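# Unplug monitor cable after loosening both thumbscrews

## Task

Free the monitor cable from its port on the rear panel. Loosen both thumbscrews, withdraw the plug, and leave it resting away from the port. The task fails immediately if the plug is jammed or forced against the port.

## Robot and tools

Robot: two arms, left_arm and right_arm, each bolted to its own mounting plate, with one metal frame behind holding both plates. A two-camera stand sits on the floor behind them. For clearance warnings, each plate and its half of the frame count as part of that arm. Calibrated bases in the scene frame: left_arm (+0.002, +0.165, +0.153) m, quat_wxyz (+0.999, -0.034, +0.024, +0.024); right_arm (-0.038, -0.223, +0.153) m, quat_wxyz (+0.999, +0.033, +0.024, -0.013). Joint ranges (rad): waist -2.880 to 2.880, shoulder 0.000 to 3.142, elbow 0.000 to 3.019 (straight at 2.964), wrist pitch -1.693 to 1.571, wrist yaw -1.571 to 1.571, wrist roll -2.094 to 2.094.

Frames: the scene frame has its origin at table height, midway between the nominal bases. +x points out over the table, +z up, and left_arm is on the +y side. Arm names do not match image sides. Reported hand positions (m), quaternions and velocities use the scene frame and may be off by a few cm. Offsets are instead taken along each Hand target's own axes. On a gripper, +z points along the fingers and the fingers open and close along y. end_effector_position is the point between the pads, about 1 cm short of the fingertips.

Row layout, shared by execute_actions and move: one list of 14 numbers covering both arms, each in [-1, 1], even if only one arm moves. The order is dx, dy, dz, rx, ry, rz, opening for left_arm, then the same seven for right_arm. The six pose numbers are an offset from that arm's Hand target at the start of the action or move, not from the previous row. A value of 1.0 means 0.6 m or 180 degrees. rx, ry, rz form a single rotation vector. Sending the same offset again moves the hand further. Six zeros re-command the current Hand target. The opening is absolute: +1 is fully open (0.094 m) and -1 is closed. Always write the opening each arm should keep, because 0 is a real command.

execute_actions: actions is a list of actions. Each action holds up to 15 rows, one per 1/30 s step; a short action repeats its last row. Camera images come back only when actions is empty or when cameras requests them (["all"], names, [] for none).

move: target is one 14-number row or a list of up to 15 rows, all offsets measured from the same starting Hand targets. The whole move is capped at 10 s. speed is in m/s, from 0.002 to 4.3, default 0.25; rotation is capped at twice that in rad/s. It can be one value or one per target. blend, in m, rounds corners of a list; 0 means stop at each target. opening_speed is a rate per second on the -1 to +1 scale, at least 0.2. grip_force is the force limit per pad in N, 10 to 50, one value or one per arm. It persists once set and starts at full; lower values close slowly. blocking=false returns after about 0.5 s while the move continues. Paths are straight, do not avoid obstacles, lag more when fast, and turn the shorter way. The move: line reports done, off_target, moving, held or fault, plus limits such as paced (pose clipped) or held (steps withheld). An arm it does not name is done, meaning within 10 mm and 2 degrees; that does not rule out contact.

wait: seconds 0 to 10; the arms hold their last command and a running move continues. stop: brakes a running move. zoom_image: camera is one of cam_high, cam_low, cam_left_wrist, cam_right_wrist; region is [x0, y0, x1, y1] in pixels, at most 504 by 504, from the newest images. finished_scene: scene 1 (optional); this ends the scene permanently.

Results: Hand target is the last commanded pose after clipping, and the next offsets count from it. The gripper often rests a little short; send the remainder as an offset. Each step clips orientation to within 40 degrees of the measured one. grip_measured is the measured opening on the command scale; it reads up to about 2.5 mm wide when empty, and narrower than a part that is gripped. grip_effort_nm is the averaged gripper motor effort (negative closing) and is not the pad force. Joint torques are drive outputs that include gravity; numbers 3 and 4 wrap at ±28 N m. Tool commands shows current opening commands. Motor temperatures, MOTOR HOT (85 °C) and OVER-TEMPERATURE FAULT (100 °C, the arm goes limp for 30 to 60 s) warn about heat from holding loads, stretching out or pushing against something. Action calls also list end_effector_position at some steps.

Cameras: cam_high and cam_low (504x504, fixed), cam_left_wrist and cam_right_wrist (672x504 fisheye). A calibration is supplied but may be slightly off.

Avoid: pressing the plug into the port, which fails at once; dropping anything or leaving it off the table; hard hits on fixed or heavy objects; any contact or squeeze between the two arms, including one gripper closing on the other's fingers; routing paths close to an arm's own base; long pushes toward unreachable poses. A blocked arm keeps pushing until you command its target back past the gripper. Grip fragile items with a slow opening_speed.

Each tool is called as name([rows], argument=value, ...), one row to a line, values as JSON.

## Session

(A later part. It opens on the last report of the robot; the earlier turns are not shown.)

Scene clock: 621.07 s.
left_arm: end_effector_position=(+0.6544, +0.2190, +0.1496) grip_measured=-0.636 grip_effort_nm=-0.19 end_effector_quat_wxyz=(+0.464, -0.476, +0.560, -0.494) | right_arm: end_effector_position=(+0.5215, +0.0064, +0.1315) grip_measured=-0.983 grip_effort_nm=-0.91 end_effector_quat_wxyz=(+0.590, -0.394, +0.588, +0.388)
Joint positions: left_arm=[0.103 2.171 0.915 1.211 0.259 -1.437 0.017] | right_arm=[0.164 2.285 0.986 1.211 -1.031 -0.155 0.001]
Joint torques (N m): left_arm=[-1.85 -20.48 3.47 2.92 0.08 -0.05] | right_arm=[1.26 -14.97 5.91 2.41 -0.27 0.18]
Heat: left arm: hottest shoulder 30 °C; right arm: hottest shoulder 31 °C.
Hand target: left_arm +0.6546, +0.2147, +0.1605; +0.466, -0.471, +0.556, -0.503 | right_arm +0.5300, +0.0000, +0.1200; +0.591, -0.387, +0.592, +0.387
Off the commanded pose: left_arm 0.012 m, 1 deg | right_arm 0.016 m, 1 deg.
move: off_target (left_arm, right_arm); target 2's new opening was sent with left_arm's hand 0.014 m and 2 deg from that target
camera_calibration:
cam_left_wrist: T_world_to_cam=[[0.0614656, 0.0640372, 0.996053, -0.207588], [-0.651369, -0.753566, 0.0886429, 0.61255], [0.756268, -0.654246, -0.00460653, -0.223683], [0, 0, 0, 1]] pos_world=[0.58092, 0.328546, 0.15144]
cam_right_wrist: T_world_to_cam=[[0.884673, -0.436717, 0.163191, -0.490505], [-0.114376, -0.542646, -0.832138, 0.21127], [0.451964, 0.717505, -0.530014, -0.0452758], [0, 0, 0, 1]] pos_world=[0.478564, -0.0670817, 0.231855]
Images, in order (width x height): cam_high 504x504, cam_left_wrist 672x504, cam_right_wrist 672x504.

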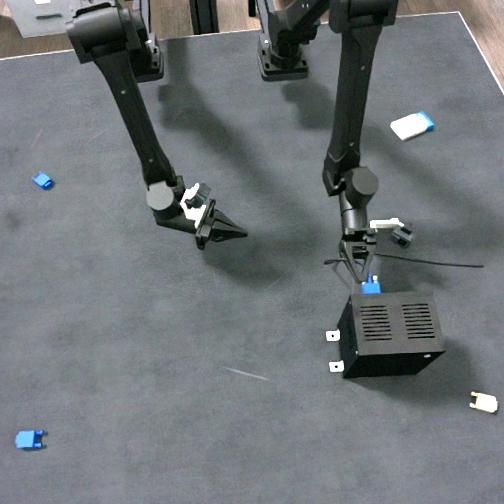

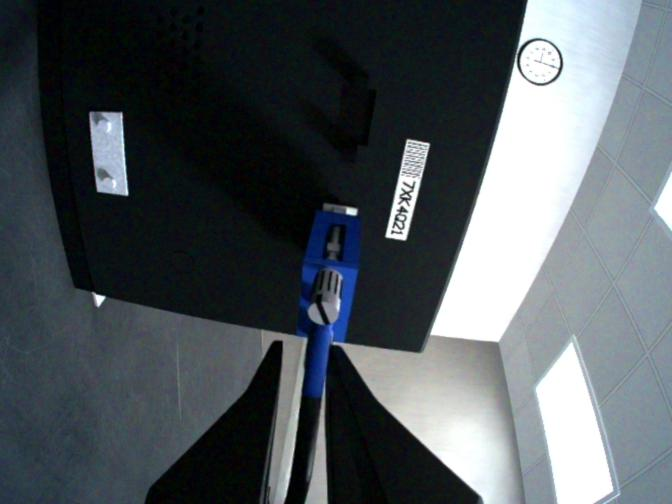

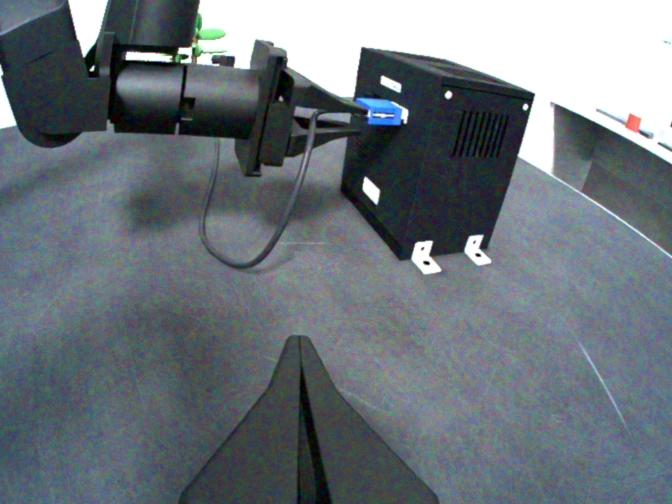

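move([
  [0, 0, 0, 0,0,0,-0.69, 0,0,0,0,0,0,-1],
  [-0.0445, 0, 0, 0,0,0,-0.69, 0,0,0,0,0,0,-1],
], speed=0.1, cameras=["cam_left_wrist","cam_high","cam_right_wrist"])

zoom_image(camera="cam_left_wrist", region=[250, 230, 410, 390])

zoom_image(camera="cam_right_wrist", region=[310, 80, 400, 140])

zoom_image(camera="cam_high", region=[340, 240, 400, 300])

Scene clock: 624.73 s.
left_arm: end_effector_position=(+0.6512, +0.2360, +0.1500) grip_measured=-0.687 grip_effort_nm=-0.18 end_effector_quat_wxyz=(+0.460, -0.473, +0.562, -0.498) | right_arm: end_effector_position=(+0.5215, +0.0064, +0.1315) grip_measured=-0.983 grip_effort_nm=-0.91 end_effector_quat_wxyz=(+0.590, -0.394, +0.588, +0.388)
Joint positions: left_arm=[0.143 2.168 0.915 1.209 0.312 -1.437 0.015] | right_arm=[0.164 2.285 0.986 1.211 -1.031 -0.155 0.001]
Joint torques (N m): left_arm=[-0.91 -20.13 5.18 1.92 0.04 -0.04] | right_arm=[1.26 -14.97 5.89 2.45 -0.27 0.19]
Heat: left arm: hottest shoulder 30 °C; right arm: hottest shoulder 31 °C.
Hand target: left_arm +0.6579, +0.2412, +0.1617; +0.466, -0.471, +0.556, -0.503 | right_arm +0.5300, +0.0000, +0.1200; +0.591, -0.387, +0.592, +0.387
Off the commanded pose: left_arm 0.014 m, 1 deg | right_arm 0.016 m, 1 deg.
move: off_target (left_arm, right_arm)
camera_calibration:
cam_left_wrist: T_world_to_cam=[[0.0599551, 0.0659241, 0.996022, -0.208394], [-0.661123, -0.744968, 0.0891035, 0.627391], [0.747878, -0.663835, -0.00108066, -0.202888], [0, 0, 0, 1]] pos_world=[0.579013, 0.34644, 0.151443]
cam_right_wrist: T_world_to_cam=[[0.884673, -0.436717, 0.163191, -0.490505], [-0.114376, -0.542646, -0.832138, 0.21127], [0.451964, 0.717505, -0.530014, -0.0452758], [0, 0, 0, 1]] pos_world=[0.478564, -0.0670817, 0.231855]
Images, in order (width x height): cam_high 504x504, cam_left_wrist 672x504, cam_right_wrist 672x504.

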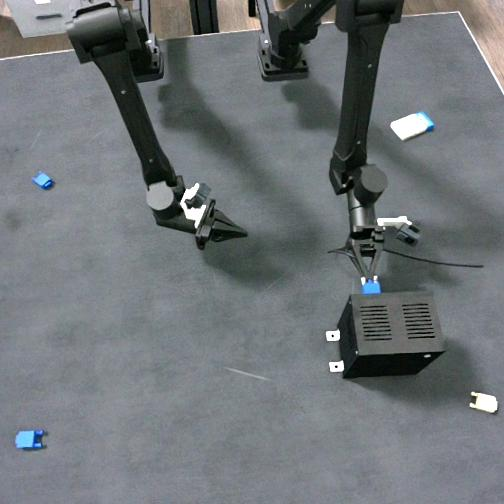

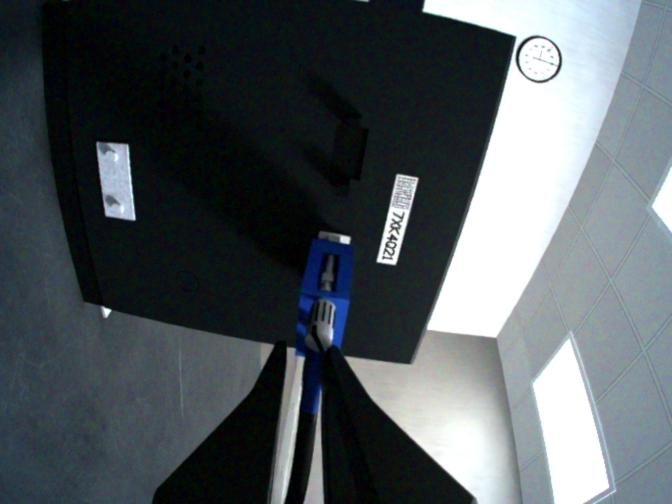

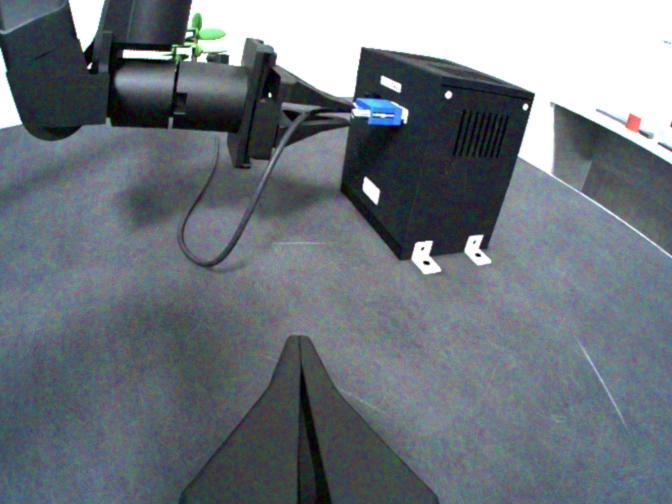

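Scaled by 3.150 from the camera's 672x504 image, which has a finer 960x720 frame.

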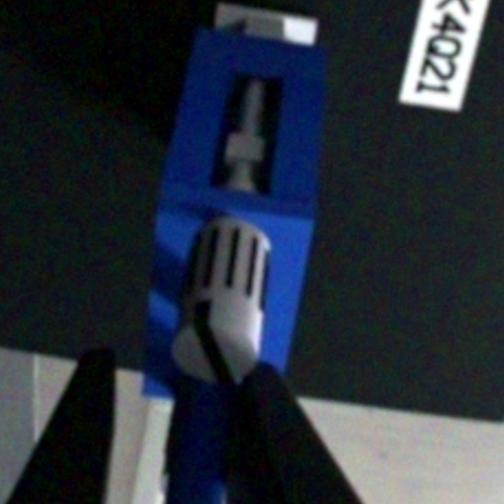

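Scaled by 5.600 from the camera's 672x504 image, which has a finer 960x720 frame.

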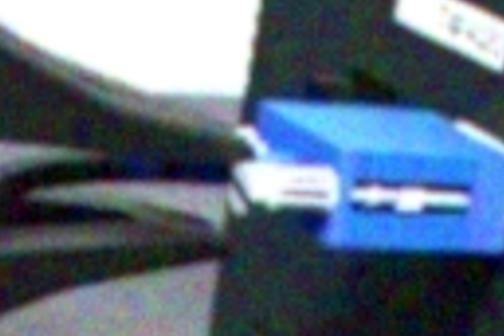

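Scaled by 8.400 from the camera's 504x504 image, which has a finer 720x720 frame.

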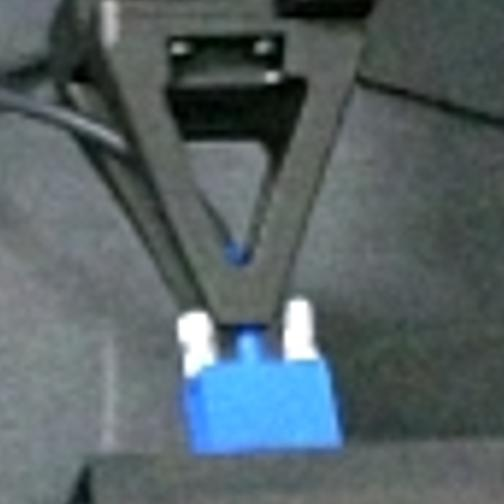

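move([
  [0, 0, 0, 0,0,0,-0.5, 0.0333,0.0875,0.1255,0.1394,0,0,-1],
], speed=0.2, cameras=["cam_right_wrist","cam_high"])

Scene clock: 631.07 s.
left_arm: end_effector_position=(+0.6511, +0.2362, +0.1496) grip_measured=-0.503 grip_effort_nm=0.14 end_effector_quat_wxyz=(+0.460, -0.473, +0.562, -0.498) | right_arm: end_effector_position=(+0.5192, +0.0884, +0.1166) grip_measured=-0.983 grip_effort_nm=-0.91 end_effector_quat_wxyz=(+0.670, -0.252, +0.654, +0.245)
Joint positions: left_arm=[0.143 2.168 0.915 1.208 0.312 -1.437 0.023] | right_arm=[0.454 2.372 0.946 1.435 -0.292 -0.097 0.001]
Joint torques (N m): left_arm=[-0.79 -20.42 5.12 2.03 0.04 -0.04] | right_arm=[3.25 -14.8 2.97 2.92 -0.04 0.2]
Heat: left arm: hottest shoulder 30 °C; right arm: hottest shoulder 31 °C.
Hand target: left_arm +0.6579, +0.2412, +0.1617; +0.466, -0.471, +0.556, -0.503 | right_arm +0.5120, +0.0900, +0.1000; +0.661, -0.250, +0.662, +0.250
Off the commanded pose: left_arm 0.015 m, 1 deg | right_arm 0.018 m, 1 deg.
move: off_target (left_arm, right_arm)
camera_calibration:
cam_right_wrist: T_world_to_cam=[[0.599614, -0.782123, 0.16955, -0.272428], [-0.325311, -0.431773, -0.841276, 0.343883], [0.731188, 0.449285, -0.51333, -0.234232], [0, 0, 0, 1]] pos_world=[0.446488, 0.0406441, 0.215253]
Images, in order (width x height): cam_high 504x504, cam_right_wrist 672x504.

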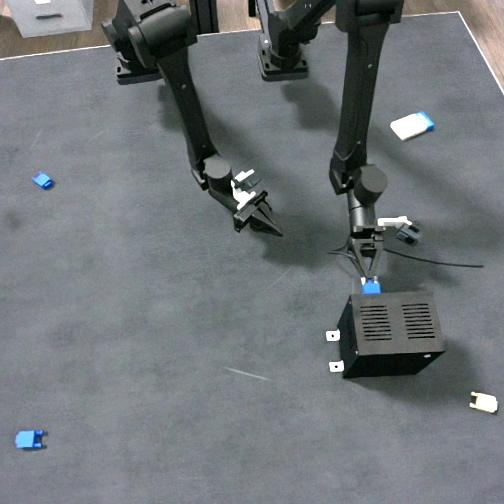

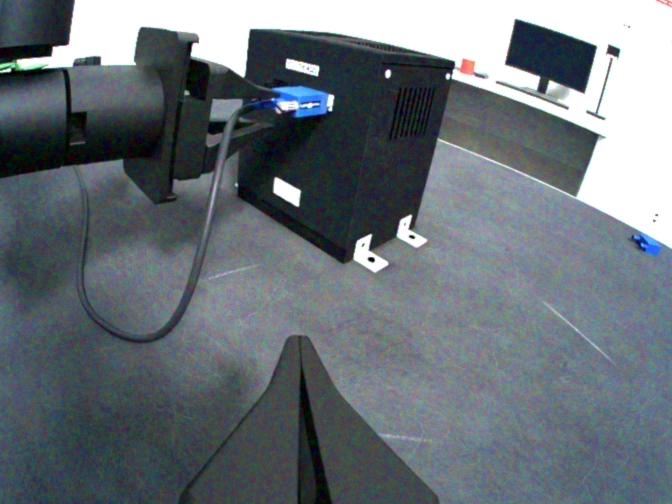

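zoom_image(camera="cam_right_wrist", region=[240, 60, 340, 140])

Scaled by 5.040 from the camera's 672x504 image, which has a finer 960x720 frame.

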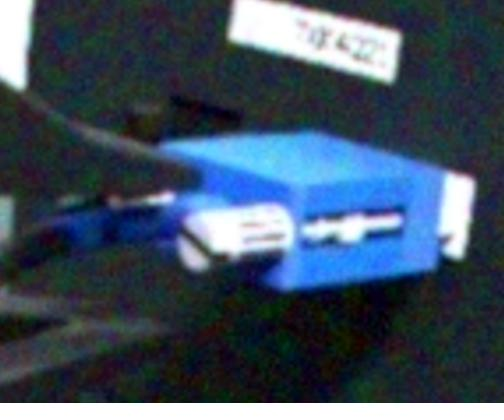

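move([
  [0.0445, 0, 0, 0,0,0,-0.5, 0,0,0,0,0,0,-1],
  [0.0445, 0, 0, 0,0,0,-0.72, 0,0,0,0,0,0,-1],
], speed=0.12, cameras=["cam_right_wrist","cam_left_wrist"])

zoom_image(camera="cam_right_wrist", region=[240, 60, 340, 140])

move([
  [-0.0445, 0, 0, 0,0,0,-0.72, 0,0,0,0,0,0,-1],
], speed=0.12, cameras=["cam_right_wrist","cam_left_wrist"])

zoom_image(camera="cam_right_wrist", region=[240, 60, 340, 140])

Scene clock: 635.37 s.
left_arm: end_effector_position=(+0.6546, +0.2208, +0.1512) grip_measured=-0.716 grip_effort_nm=-0.19 end_effector_quat_wxyz=(+0.465, -0.476, +0.560, -0.494) | right_arm: end_effector_position=(+0.5193, +0.0884, +0.1166) grip_measured=-0.983 grip_effort_nm=-0.91 end_effector_quat_wxyz=(+0.670, -0.251, +0.654, +0.245)
Joint positions: left_arm=[0.106 2.168 0.915 1.211 0.261 -1.437 0.013] | right_arm=[0.454 2.372 0.946 1.435 -0.291 -0.096 0.001]
Joint torques (N m): left_arm=[-1.73 -20.31 3.54 2.88 0 -0.03] | right_arm=[3.31 -14.86 2.99 2.97 -0.06 0.18]
Heat: left arm: hottest shoulder 30 °C; right arm: hottest shoulder 31 °C.
Hand target: left_arm +0.6546, +0.2145, +0.1603; +0.465, -0.471, +0.556, -0.503 | right_arm +0.5119, +0.0900, +0.1000; +0.661, -0.250, +0.662, +0.250
Off the commanded pose: left_arm 0.011 m, 1 deg | right_arm 0.018 m, 1 deg.
move: off_target (left_arm, right_arm); target 2's new opening was sent with left_arm's hand 0.012 m and 1 deg from that target
camera_calibration:
cam_left_wrist: T_world_to_cam=[[0.0585146, 0.0637063, 0.996252, -0.207399], [-0.650651, -0.754439, 0.0864591, 0.613904], [0.757119, -0.653271, -0.00269514, -0.223673], [0, 0, 0, 1]] pos_world=[0.58092, 0.330247, 0.152942]
cam_right_wrist: T_world_to_cam=[[0.599467, -0.782405, 0.168765, -0.272321], [-0.325922, -0.431193, -0.841337, 0.344137], [0.731037, 0.449349, -0.513489, -0.23416], [0, 0, 0, 1]] pos_world=[0.446589, 0.0405439, 0.215255]
Images, in order (width x height): cam_left_wrist 672x504, cam_right_wrist 672x504.

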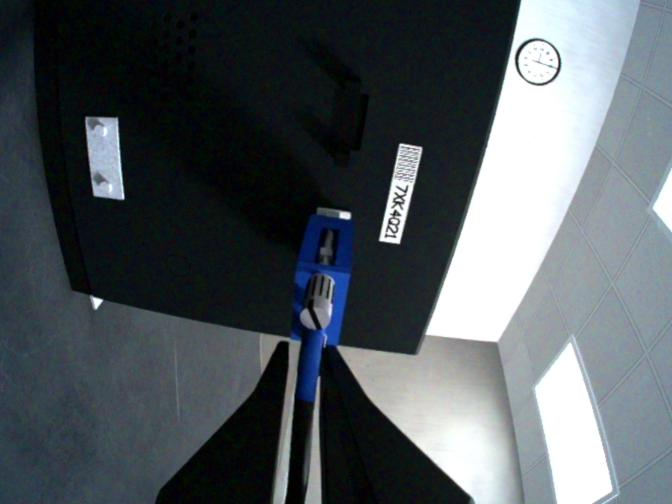

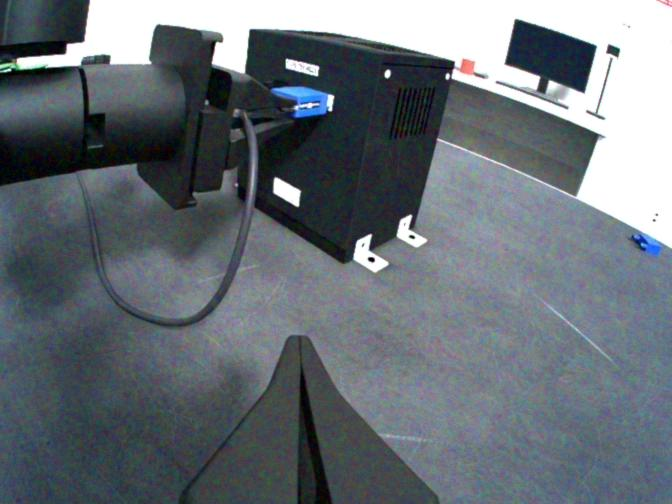

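Scaled by 5.040 from the camera's 672x504 image, which has a finer 960x720 frame.

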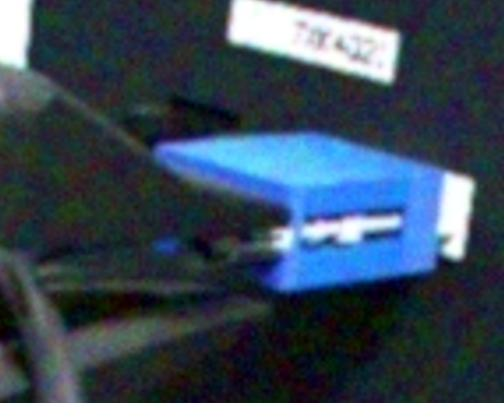

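Scene clock: 636.37 s.
left_arm: end_effector_position=(+0.6513, +0.2355, +0.1505) grip_measured=-0.717 grip_effort_nm=-0.18 end_effector_quat_wxyz=(+0.460, -0.472, +0.562, -0.499) | right_arm: end_effector_position=(+0.5193, +0.0884, +0.1166) grip_measured=-0.983 grip_effort_nm=-0.91 end_effector_quat_wxyz=(+0.670, -0.251, +0.654, +0.245)
Joint positions: left_arm=[0.142 2.168 0.915 1.209 0.313 -1.437 0.013] | right_arm=[0.454 2.372 0.946 1.435 -0.291 -0.096 0.001]
Joint torques (N m): left_arm=[-0.67 -20.25 5.19 1.98 0.03 -0.02] | right_arm=[3.31 -14.86 2.97 2.97 -0.05 0.19]
Heat: left arm: hottest shoulder 31 °C; right arm: hottest shoulder 31 °C.
Hand target: left_arm +0.6579, +0.2411, +0.1615; +0.465, -0.471, +0.556, -0.503 | right_arm +0.5119, +0.0900, +0.1000; +0.661, -0.250, +0.662, +0.250
Off the commanded pose: left_arm 0.014 m, 1 deg | right_arm 0.018 m, 1 deg.
move: off_target (left_arm, right_arm)
camera_calibration:
cam_left_wrist: T_world_to_cam=[[0.0592474, 0.0658569, 0.996069, -0.208358], [-0.661971, -0.744276, 0.0885841, 0.627586], [0.747184, -0.664617, -0.000501037, -0.202793], [0, 0, 0, 1]] pos_world=[0.579312, 0.346039, 0.151843]
cam_right_wrist: T_world_to_cam=[[0.599467, -0.782405, 0.168765, -0.272321], [-0.325922, -0.431193, -0.841337, 0.344137], [0.731037, 0.449349, -0.513489, -0.23416], [0, 0, 0, 1]] pos_world=[0.446589, 0.0405439, 0.215255]
Images, in order (width x height): cam_left_wrist 672x504, cam_right_wrist 672x504.

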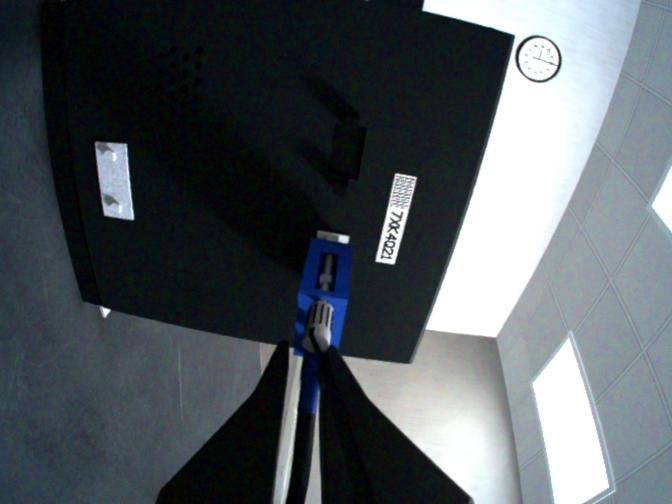

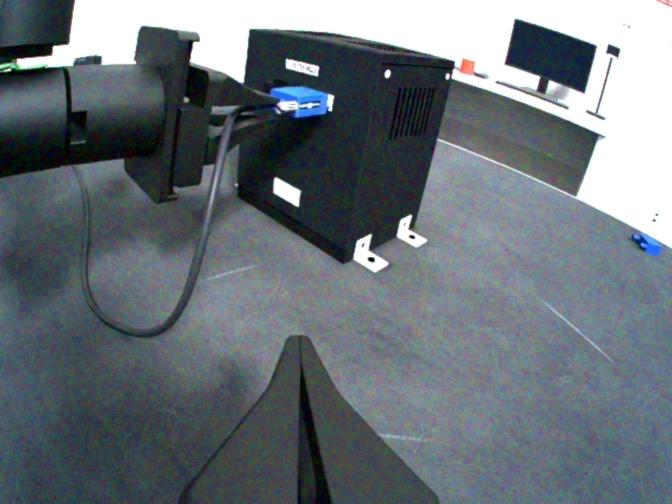

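Scaled by 5.040 from the camera's 672x504 image, which has a finer 960x720 frame.

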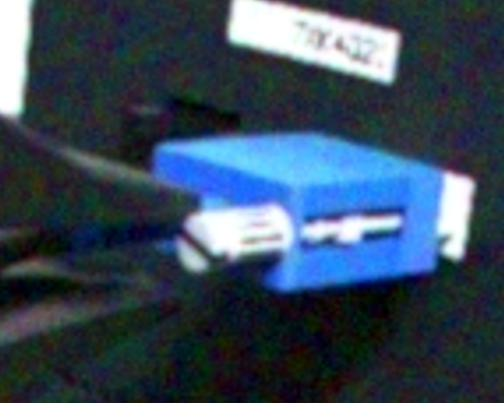

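move([
  [0.0, 0, 0, 0,0,0,-0.5, 0,0,0,0,0,0,-1],
  [0.0445, 0, 0, 0,0,0,-0.5, 0,0,0,0,0,0,-1],
  [0.0445, 0, 0, 0,0,0,-0.73, 0,0,0,0,0,0,-1],
  [0.0140, 0, 0, 0,0,0,-0.73, 0,0,0,0,0,0,-1],
], speed=0.12, cameras=["cam_right_wrist","cam_left_wrist"])

zoom_image(camera="cam_right_wrist", region=[250, 70, 320, 130])

Scene clock: 641.83 s.
left_arm: end_effector_position=(+0.6530, +0.2245, +0.1514) grip_measured=-0.727 grip_effort_nm=-0.19 end_effector_quat_wxyz=(+0.460, -0.470, +0.563, -0.500) | right_arm: end_effector_position=(+0.5193, +0.0884, +0.1166) grip_measured=-0.983 grip_effort_nm=-0.91 end_effector_quat_wxyz=(+0.670, -0.251, +0.654, +0.245)
Joint positions: left_arm=[0.121 2.168 0.915 1.21 0.297 -1.437 0.013] | right_arm=[0.454 2.372 0.946 1.435 -0.291 -0.096 0.001]
Joint torques (N m): left_arm=[-0.56 -20.37 4.59 2.24 0 -0.03] | right_arm=[3.25 -14.86 3 2.97 -0.05 0.19]
Heat: left arm: hottest shoulder 31 °C; right arm: hottest shoulder 32 °C.
Hand target: left_arm +0.6569, +0.2328, +0.1611; +0.465, -0.471, +0.556, -0.503 | right_arm +0.5119, +0.0900, +0.1000; +0.661, -0.250, +0.662, +0.250
Off the commanded pose: left_arm 0.013 m, 1 deg | right_arm 0.018 m, 1 deg.
move: off_target (left_arm, right_arm); target 3's new opening was sent with left_arm's hand 0.011 m and 1 deg from that target
camera_calibration:
cam_left_wrist: T_world_to_cam=[[0.0581877, 0.0648849, 0.996195, -0.207782], [-0.666284, -0.740588, 0.0871541, 0.622765], [0.743425, -0.66882, 0.00013869, -0.208064], [0, 0, 0, 1]] pos_world=[0.581709, 0.335536, 0.152744]
cam_right_wrist: T_world_to_cam=[[0.599467, -0.782405, 0.168765, -0.272321], [-0.325922, -0.431193, -0.841337, 0.344137], [0.731037, 0.449349, -0.513489, -0.23416], [0, 0, 0, 1]] pos_world=[0.446589, 0.0405439, 0.215255]
Images, in order (width x height): cam_left_wrist 672x504, cam_right_wrist 672x504.

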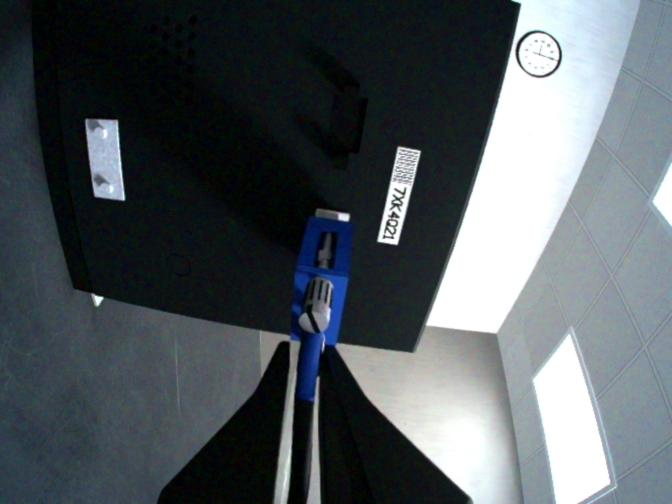

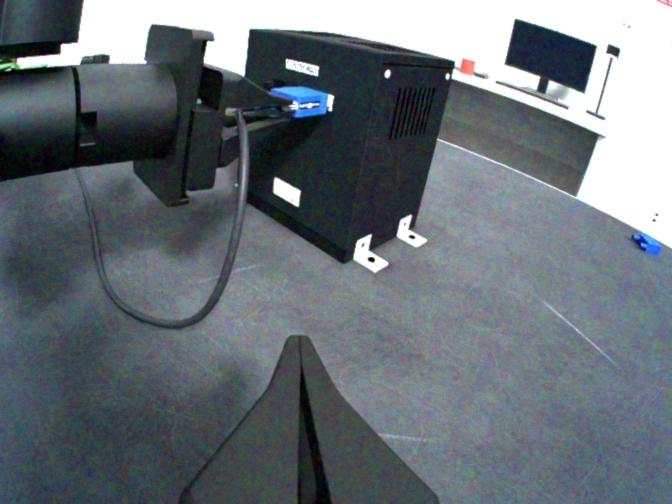

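Scaled by 7.200 from the camera's 672x504 image, which has a finer 960x720 frame.

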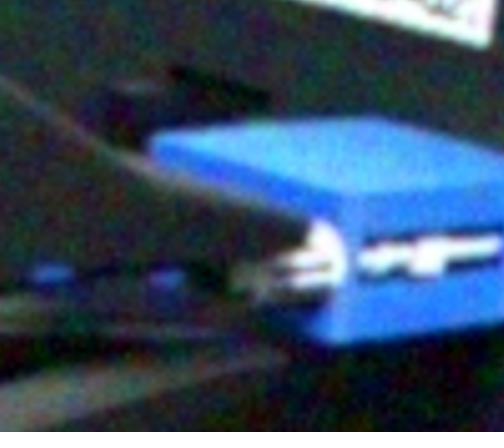

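move([
  [0.0, 0, 0, 0,0,0,-0.1, 0,0,0,0,0,0,-1],
], speed=0.12, cameras=["cam_right_wrist"])

zoom_image(camera="cam_right_wrist", region=[250, 70, 320, 130])

Scene clock: 643.33 s.
left_arm: end_effector_position=(+0.6526, +0.2292, +0.1511) grip_measured=-0.104 grip_effort_nm=0.15 end_effector_quat_wxyz=(+0.461, -0.472, +0.562, -0.499) | right_arm: end_effector_position=(+0.5193, +0.0884, +0.1166) grip_measured=-0.983 grip_effort_nm=-0.91 end_effector_quat_wxyz=(+0.670, -0.251, +0.654, +0.245)
Joint positions: left_arm=[0.128 2.168 0.915 1.21 0.297 -1.437 0.042] | right_arm=[0.454 2.372 0.946 1.435 -0.291 -0.096 0.001]
Joint torques (N m): left_arm=[-0.97 -20.31 4.59 2.18 0 -0.03] | right_arm=[3.25 -14.86 2.99 2.97 -0.05 0.19]
Heat: left arm: hottest shoulder 31 °C; right arm: hottest shoulder 32 °C.
Hand target: left_arm +0.6569, +0.2328, +0.1611; +0.465, -0.471, +0.556, -0.503 | right_arm +0.5119, +0.0900, +0.1000; +0.661, -0.250, +0.662, +0.250
Off the commanded pose: left_arm 0.011 m, 1 deg | right_arm 0.018 m, 1 deg.
move: off_target (left_arm, right_arm)
camera_calibration:
cam_right_wrist: T_world_to_cam=[[0.599467, -0.782405, 0.168765, -0.272321], [-0.325922, -0.431193, -0.841337, 0.344137], [0.731037, 0.449349, -0.513489, -0.23416], [0, 0, 0, 1]] pos_world=[0.446589, 0.0405439, 0.215255]
Images, in order (width x height): cam_right_wrist 672x504.

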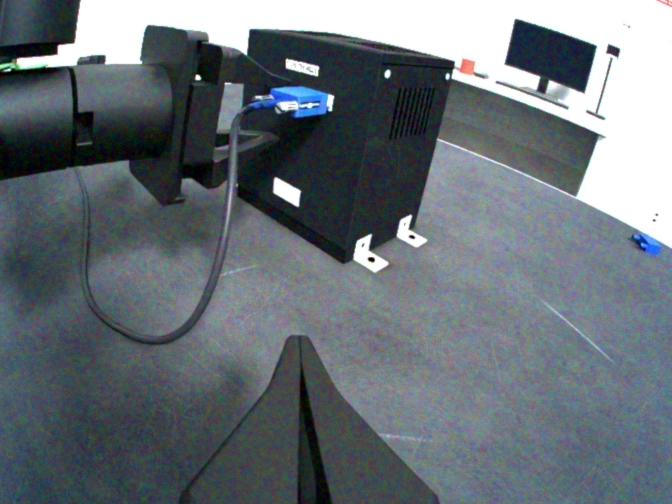

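Scaled by 7.200 from the camera's 672x504 image, which has a finer 960x720 frame.

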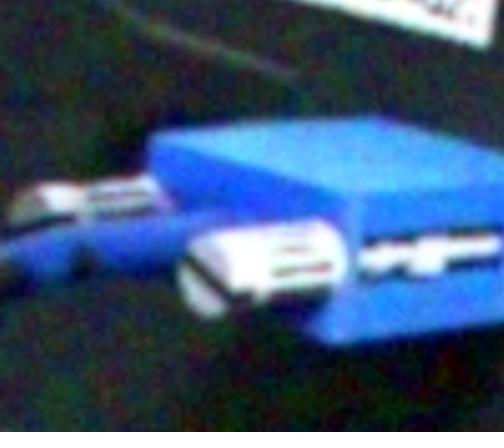

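move([
  [0.0175, 0, 0, 0,0,0,-0.5, 0,0,0,0,0,0,-1],
  [0.0175, 0, 0, 0,0,0,-0.9, 0,0,0,0,0,0,-1],
], speed=0.1, opening_speed=0.5, cameras=["cam_right_wrist","cam_left_wrist","cam_high"])

zoom_image(camera="cam_right_wrist", region=[250, 70, 320, 130])

zoom_image(camera="cam_high", region=[340, 240, 400, 300])

Scene clock: 656.00 s.
left_arm: end_effector_position=(+0.6539, +0.2270, +0.1529) grip_measured=-0.836 grip_effort_nm=-1.03 end_effector_quat_wxyz=(+0.460, -0.479, +0.555, -0.500) | right_arm: end_effector_position=(+0.5193, +0.0884, +0.1166) grip_measured=-0.983 grip_effort_nm=-0.91 end_effector_quat_wxyz=(+0.670, -0.251, +0.654, +0.245)
Joint positions: left_arm=[0.12 2.165 0.915 1.211 0.278 -1.455 0.008] | right_arm=[0.454 2.372 0.946 1.435 -0.291 -0.096 0.001]
Joint torques (N m): left_arm=[-1.9 -19.9 3.93 2.63 -0.07 0.15] | right_arm=[3.25 -14.92 2.99 2.97 -0.06 0.19]
Heat: left arm: hottest shoulder 32 °C; right arm: hottest shoulder 32 °C.
Hand target: left_arm +0.6556, +0.2222, +0.1607; +0.465, -0.471, +0.556, -0.503 | right_arm +0.5119, +0.0900, +0.1000; +0.661, -0.250, +0.662, +0.250
Off the commanded pose: left_arm 0.009 m, 1 deg | right_arm 0.018 m, 1 deg.
move: off_target (right_arm); target 2's new opening was sent with left_arm's hand 0.011 m and 1 deg from that target
camera_calibration:
cam_left_wrist: T_world_to_cam=[[0.0573651, 0.0823594, 0.99495, -0.212796], [-0.652052, -0.751576, 0.0998084, 0.616178], [0.756001, -0.654484, 0.0105884, -0.220148], [0, 0, 0, 1]] pos_world=[0.580419, 0.336547, 0.152553]
cam_right_wrist: T_world_to_cam=[[0.599467, -0.782405, 0.168765, -0.272321], [-0.325922, -0.431193, -0.841337, 0.344137], [0.731037, 0.449349, -0.513489, -0.23416], [0, 0, 0, 1]] pos_world=[0.446589, 0.0405439, 0.215255]
Images, in order (width x height): cam_high 504x504, cam_left_wrist 672x504, cam_right_wrist 672x504.

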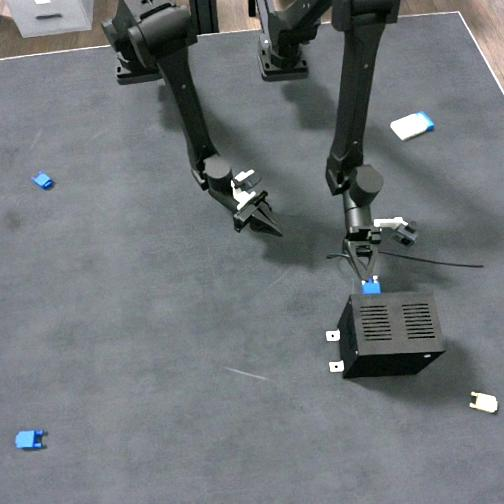

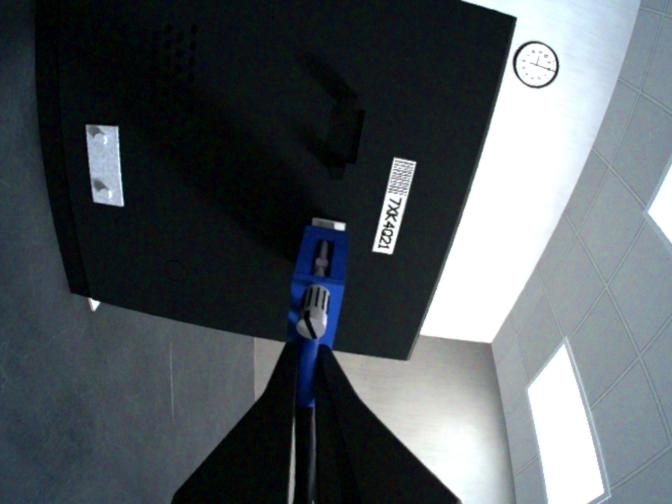

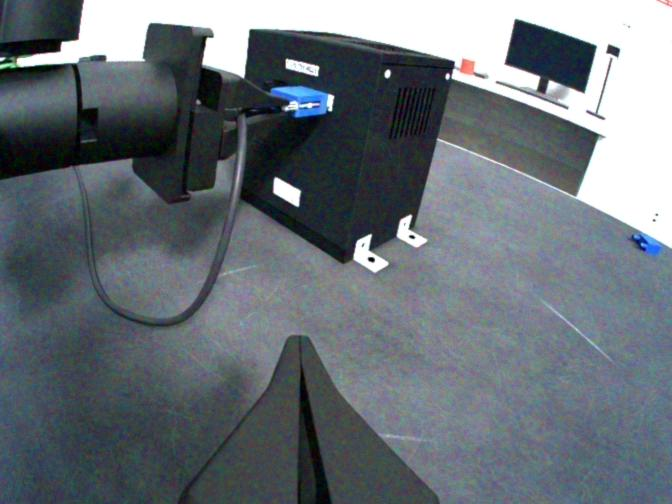

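Scaled by 7.200 from the camera's 672x504 image, which has a finer 960x720 frame.

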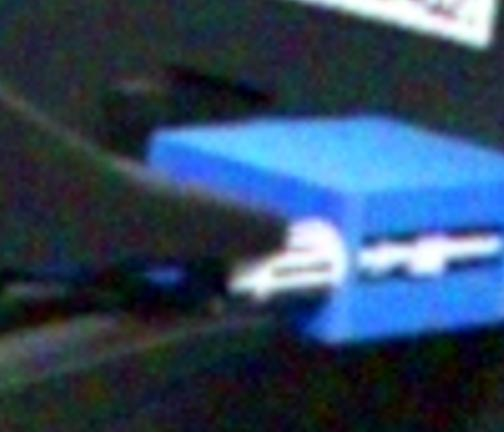

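Scaled by 8.400 from the camera's 504x504 image, which has a finer 720x720 frame.

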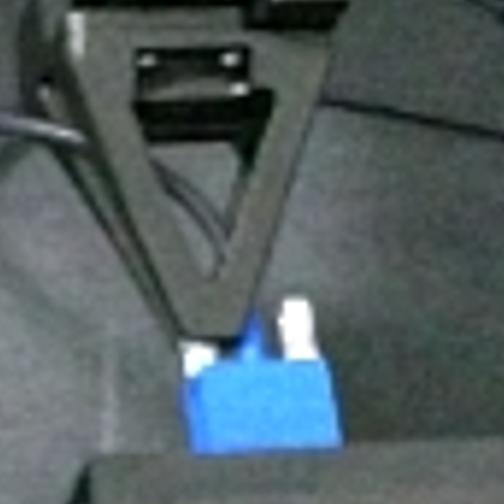

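move([
  [0, 0, 0, 0,0,-0.0667,-0.92, 0,0,0,0,0,0,-1],
], speed=0.2, cameras=["cam_right_wrist","cam_high"])

zoom_image(camera="cam_right_wrist", region=[250, 70, 320, 130])

Scene clock: 660.37 s.
left_arm: end_effector_position=(+0.6539, +0.2270, +0.1529) grip_measured=-0.843 grip_effort_nm=-1.04 end_effector_quat_wxyz=(+0.416, -0.524, +0.513, -0.538) | right_arm: end_effector_position=(+0.5193, +0.0884, +0.1166) grip_measured=-0.983 grip_effort_nm=-0.91 end_effector_quat_wxyz=(+0.670, -0.251, +0.654, +0.245)
Joint positions: left_arm=[0.12 2.165 0.915 1.211 0.278 -1.624 0.007] | right_arm=[0.454 2.372 0.946 1.435 -0.291 -0.096 0.001]
Joint torques (N m): left_arm=[-1.73 -20.01 3.95 2.54 -0.05 -0.26] | right_arm=[3.25 -14.86 3 2.96 -0.05 0.19]
Heat: left arm: hottest shoulder 31 °C; right arm: hottest shoulder 32 °C.
Hand target: left_arm +0.6556, +0.2222, +0.1607; -0.410, +0.526, -0.504, +0.548 | right_arm +0.5119, +0.0900, +0.1000; +0.661, -0.250, +0.662, +0.250
Off the commanded pose: left_arm 0.009 m, 2 deg | right_arm 0.018 m, 1 deg.
move: off_target (right_arm)
camera_calibration:
cam_right_wrist: T_world_to_cam=[[0.599467, -0.782405, 0.168765, -0.272321], [-0.325922, -0.431193, -0.841337, 0.344137], [0.731037, 0.449349, -0.513489, -0.23416], [0, 0, 0, 1]] pos_world=[0.446589, 0.0405439, 0.215255]
Images, in order (width x height): cam_high 504x504, cam_right_wrist 672x504.

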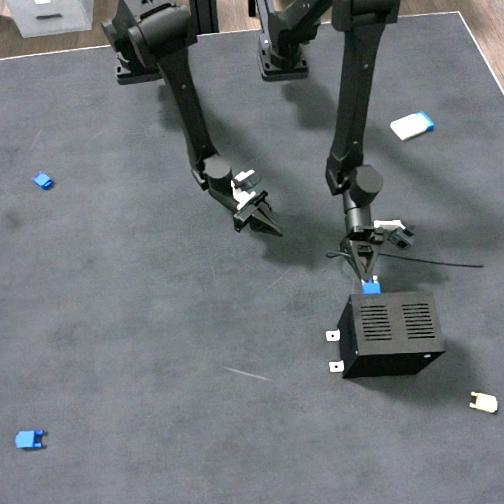

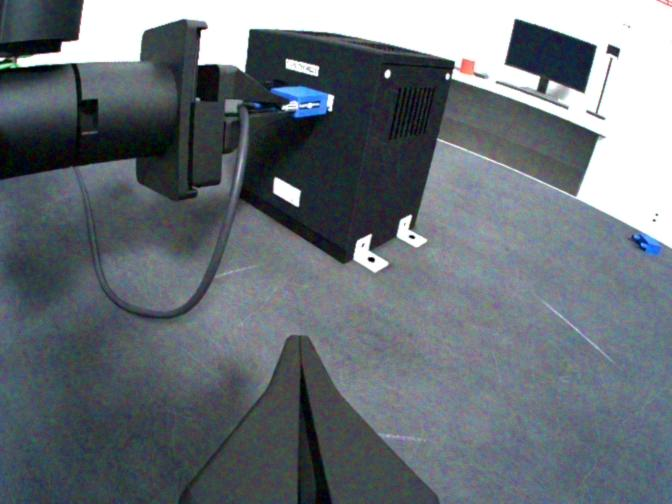

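Scaled by 7.200 from the camera's 672x504 image, which has a finer 960x720 frame.

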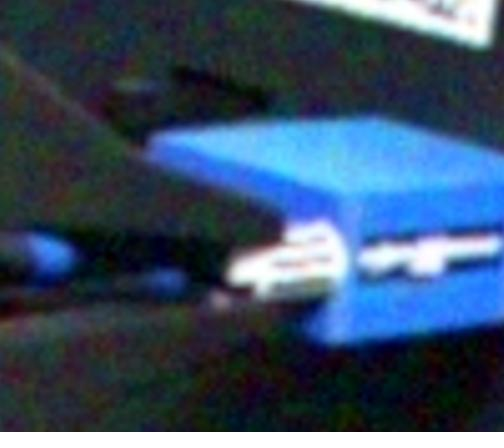

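move([
  [0, 0, 0, 0,0,-0.0667,-0.92, 0,0,0,0,0,0,-1],
], speed=0.2)

Scene clock: 662.23 s.
left_arm: end_effector_position=(+0.6538, +0.2269, +0.1530) grip_measured=-0.843 grip_effort_nm=-1.04 end_effector_quat_wxyz=(-0.381, +0.556, -0.478, +0.563) | right_arm: end_effector_position=(+0.5193, +0.0884, +0.1166) grip_measured=-0.983 grip_effort_nm=-0.91 end_effector_quat_wxyz=(+0.670, -0.251, +0.654, +0.245)
Joint positions: left_arm=[0.12 2.165 0.915 1.211 0.279 -1.754 0.007] | right_arm=[0.454 2.372 0.946 1.435 -0.291 -0.096 0.001]
Joint torques (N m): left_arm=[-2.02 -20.13 3.92 2.54 -0.01 -1.05] | right_arm=[3.31 -14.97 3 2.96 -0.05 0.19]
Heat: left arm: hottest shoulder 31 °C; right arm: hottest shoulder 32 °C.
Hand target: left_arm +0.6556, +0.2222, +0.1607; -0.351, +0.576, -0.446, +0.588 | right_arm +0.5119, +0.0900, +0.1000; +0.661, -0.250, +0.662, +0.250
Off the commanded pose: left_arm 0.009 m, 6 deg | right_arm 0.018 m, 1 deg.
move: off_target (left_arm, right_arm)

move([
  [0, 0, 0, 0,0,0.0389,-0.9, 0,0,0,0,0,0,-1],
  [0, 0, 0, 0,0,0.0389,-0.2, 0,0,0,0,0,0,-1],
], speed=0.2, cameras=["cam_right_wrist"])

zoom_image(camera="cam_right_wrist", region=[250, 70, 320, 130])

Scene clock: 665.57 s.
left_arm: end_effector_position=(+0.6539, +0.2271, +0.1529) grip_measured=-0.204 grip_effort_nm=0.14 end_effector_quat_wxyz=(-0.389, +0.550, -0.485, +0.558) | right_arm: end_effector_position=(+0.5193, +0.0884, +0.1166) grip_measured=-0.983 grip_effort_nm=-0.91 end_effector_quat_wxyz=(+0.670, -0.251, +0.654, +0.245)
Joint positions: left_arm=[0.12 2.165 0.915 1.211 0.278 -1.726 0.037] | right_arm=[0.454 2.372 0.946 1.435 -0.291 -0.096 0.001]
Joint torques (N m): left_arm=[-1.79 -20.07 3.95 2.63 -0.01 -0.1] | right_arm=[3.25 -14.8 3 2.95 -0.05 0.19]
Heat: left arm: hottest shoulder 31 °C; right arm: hottest shoulder 32 °C.
Hand target: left_arm +0.6556, +0.2224, +0.1606; -0.386, +0.548, -0.480, +0.566 | right_arm +0.5119, +0.0900, +0.1000; +0.661, -0.250, +0.662, +0.250
Off the commanded pose: left_arm 0.009 m, 1 deg | right_arm 0.018 m, 1 deg.
move: off_target (right_arm)
camera_calibration:
cam_right_wrist: T_world_to_cam=[[0.599467, -0.782405, 0.168765, -0.272321], [-0.325922, -0.431193, -0.841337, 0.344137], [0.731037, 0.449349, -0.513489, -0.23416], [0, 0, 0, 1]] pos_world=[0.446589, 0.0405439, 0.215255]
Images, in order (width x height): cam_right_wrist 672x504.

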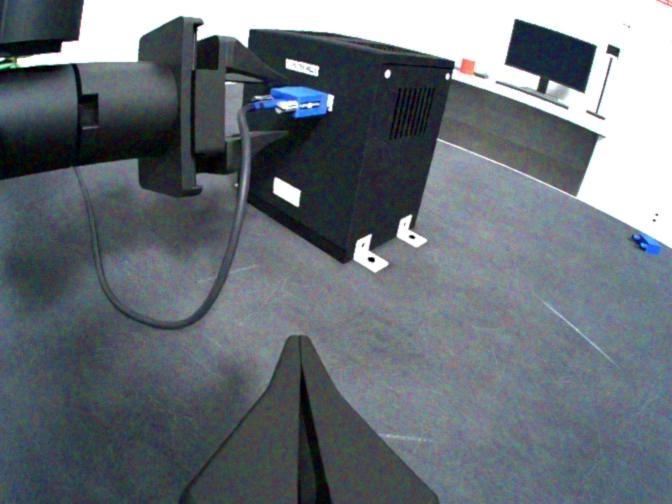

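Scaled by 7.200 from the camera's 672x504 image, which has a finer 960x720 frame.

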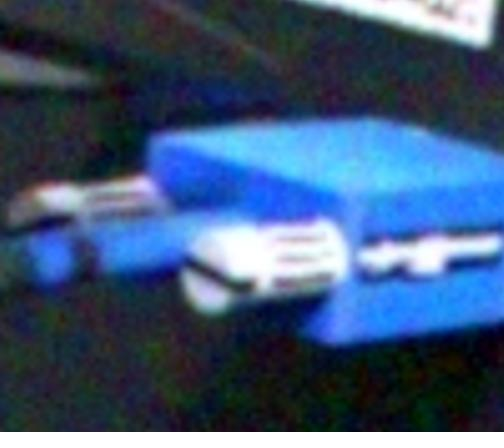

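move([
  [0.0158, 0.0075, 0, -0.0048,0,0.0222,-0.3, 0,0,0,0,0,0,-1],
  [0.0158, 0.0075, 0, -0.0048,0,0.0222,-0.72, 0,0,0,0,0,0,-1],
  [-0.0154, 0.0075, 0, -0.0048,0,0.0222,-0.72, 0,0,0,0,0,0,-1],
  [-0.0154, 0.0075, 0, -0.0048,0,0.0222,-0.2, 0,0,0,0,0,0,-1],
], speed=0.12, cameras=["cam_right_wrist"])

zoom_image(camera="cam_right_wrist", region=[250, 70, 320, 130])

Scene clock: 672.87 s.
left_arm: end_effector_position=(+0.6515, +0.2278, +0.1512) grip_measured=-0.204 grip_effort_nm=0.14 end_effector_quat_wxyz=(-0.397, +0.538, -0.502, +0.550) | right_arm: end_effector_position=(+0.5193, +0.0884, +0.1166) grip_measured=-0.983 grip_effort_nm=-0.91 end_effector_quat_wxyz=(+0.670, -0.251, +0.654, +0.245)
Joint positions: left_arm=[0.126 2.164 0.911 1.207 0.294 -1.679 0.037] | right_arm=[0.454 2.372 0.946 1.435 -0.291 -0.096 0.001]
Joint torques (N m): left_arm=[-1.2 -19.08 5.07 2.09 0.05 0.17] | right_arm=[3.31 -14.92 2.99 2.99 -0.05 0.19]
Heat: left arm: hottest shoulder 31 °C; right arm: hottest shoulder 32 °C.
Hand target: left_arm +0.6562, +0.2303, +0.1541; -0.401, +0.534, -0.503, +0.548 | right_arm +0.5119, +0.0900, +0.1000; +0.661, -0.250, +0.662, +0.250
Off the commanded pose: left_arm 0.006 m, 1 deg | right_arm 0.018 m, 1 deg.
move: off_target (right_arm)
camera_calibration:
cam_right_wrist: T_world_to_cam=[[0.599467, -0.782405, 0.168765, -0.272321], [-0.325922, -0.431193, -0.841337, 0.344137], [0.731037, 0.449349, -0.513489, -0.23416], [0, 0, 0, 1]] pos_world=[0.446589, 0.0405439, 0.215255]
Images, in order (width x height): cam_right_wrist 672x504.

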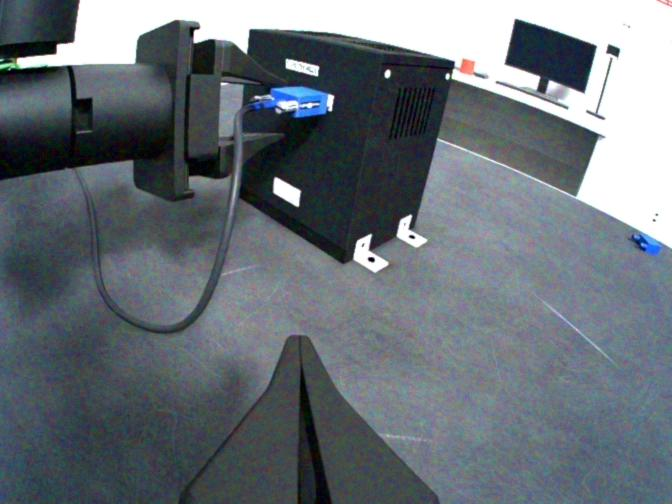

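Scaled by 7.200 from the camera's 672x504 image, which has a finer 960x720 frame.

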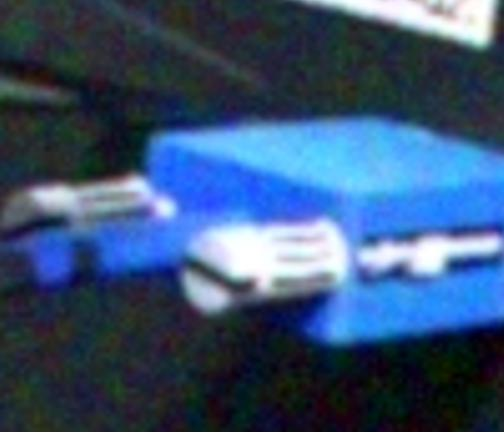

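move([
  [0.0312, 0.0, 0, 0,0,0,-0.4, 0,0,0,0,0,0,-1],
  [0.0312, 0, 0, 0,0,0,-0.79, 0,0,0,0,0,0,-1],
  [0, 0, 0, 0,0,0,-0.79, 0,0,0,0,0,0,-1],
  [0, 0, 0, 0,0,0,-0.2, 0,0,0,0,0,0,-1],
], speed=0.12, cameras=["cam_right_wrist"])

zoom_image(camera="cam_right_wrist", region=[250, 70, 320, 130])

Scene clock: 677.33 s.
left_arm: end_effector_position=(+0.6519, +0.2266, +0.1532) grip_measured=-0.204 grip_effort_nm=0.14 end_effector_quat_wxyz=(-0.396, +0.536, -0.502, +0.551) | right_arm: end_effector_position=(+0.5193, +0.0884, +0.1166) grip_measured=-0.983 grip_effort_nm=-0.91 end_effector_quat_wxyz=(+0.670, -0.251, +0.654, +0.245)
Joint positions: left_arm=[0.124 2.16 0.911 1.205 0.297 -1.678 0.037] | right_arm=[0.454 2.372 0.946 1.435 -0.291 -0.096 0.001]
Joint torques (N m): left_arm=[-0.85 -18.78 5.08 2.14 -0.04 0.16] | right_arm=[3.25 -14.86 2.99 2.97 -0.05 0.19]
Heat: left arm: hottest shoulder 31 °C; right arm: hottest shoulder 32 °C.
Hand target: left_arm +0.6562, +0.2301, +0.1541; -0.401, +0.534, -0.503, +0.548 | right_arm +0.5119, +0.0900, +0.1000; +0.661, -0.250, +0.662, +0.250
Off the commanded pose: left_arm 0.006 m, 1 deg | right_arm 0.018 m, 1 deg.
move: off_target (right_arm)
camera_calibration:
cam_right_wrist: T_world_to_cam=[[0.599467, -0.782405, 0.168765, -0.272321], [-0.325922, -0.431193, -0.841337, 0.344137], [0.731037, 0.449349, -0.513489, -0.23416], [0, 0, 0, 1]] pos_world=[0.446589, 0.0405439, 0.215255]
Images, in order (width x height): cam_right_wrist 672x504.

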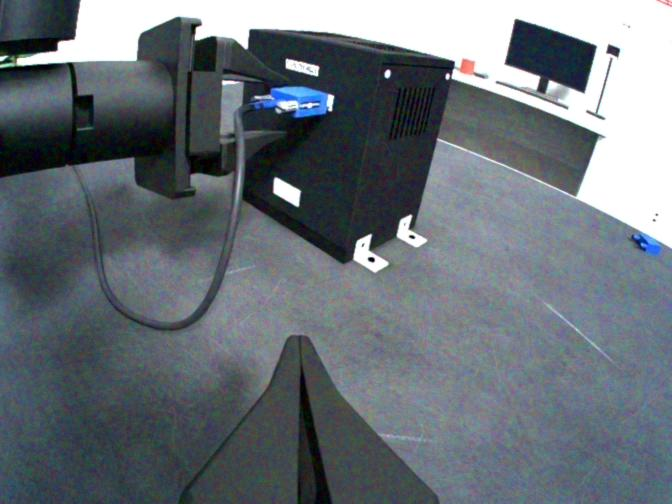

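Scaled by 7.200 from the camera's 672x504 image, which has a finer 960x720 frame.

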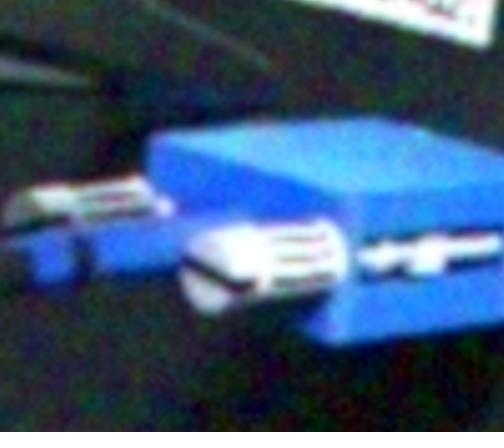

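move([
  [0.0, 0.0275, 0, 0,0,0,-0.2, 0,0,0,0,0,0,-1],
], speed=0.08, cameras=["cam_right_wrist"])

Scene clock: 684.67 s.
left_arm: end_effector_position=(+0.6493, +0.2259, +0.1414) grip_measured=-0.203 grip_effort_nm=0.14 end_effector_quat_wxyz=(-0.393, +0.541, -0.504, +0.547) | right_arm: end_effector_position=(+0.5193, +0.0884, +0.1166) grip_measured=-0.983 grip_effort_nm=-0.91 end_effector_quat_wxyz=(+0.670, -0.251, +0.654, +0.245)
Joint positions: left_arm=[0.124 2.183 0.911 1.214 0.294 -1.678 0.037] | right_arm=[0.454 2.372 0.946 1.435 -0.291 -0.096 0.001]
Joint torques (N m): left_arm=[-1.14 -16.97 5.57 3.47 -0.05 0.17] | right_arm=[3.31 -14.86 3 2.97 -0.06 0.19]
Heat: left arm: hottest shoulder 30 °C; right arm: hottest shoulder 32 °C.
Hand target: left_arm +0.6546, +0.2273, +0.1381; -0.401, +0.534, -0.503, +0.549 | right_arm +0.5119, +0.0900, +0.1000; +0.661, -0.250, +0.662, +0.250
Off the commanded pose: left_arm 0.007 m, 1 deg | right_arm 0.018 m, 1 deg.
move: off_target (right_arm)
camera_calibration:
cam_right_wrist: T_world_to_cam=[[0.599467, -0.782405, 0.168765, -0.272321], [-0.325922, -0.431193, -0.841337, 0.344137], [0.731037, 0.449349, -0.513489, -0.23416], [0, 0, 0, 1]] pos_world=[0.446589, 0.0405439, 0.215255]
Images, in order (width x height): cam_right_wrist 672x504.

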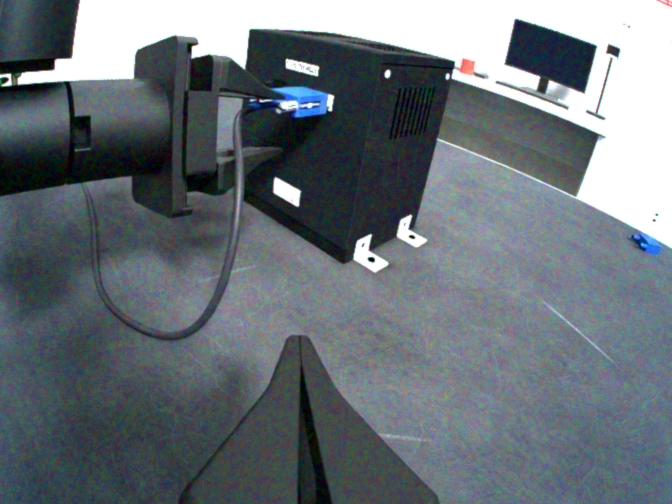

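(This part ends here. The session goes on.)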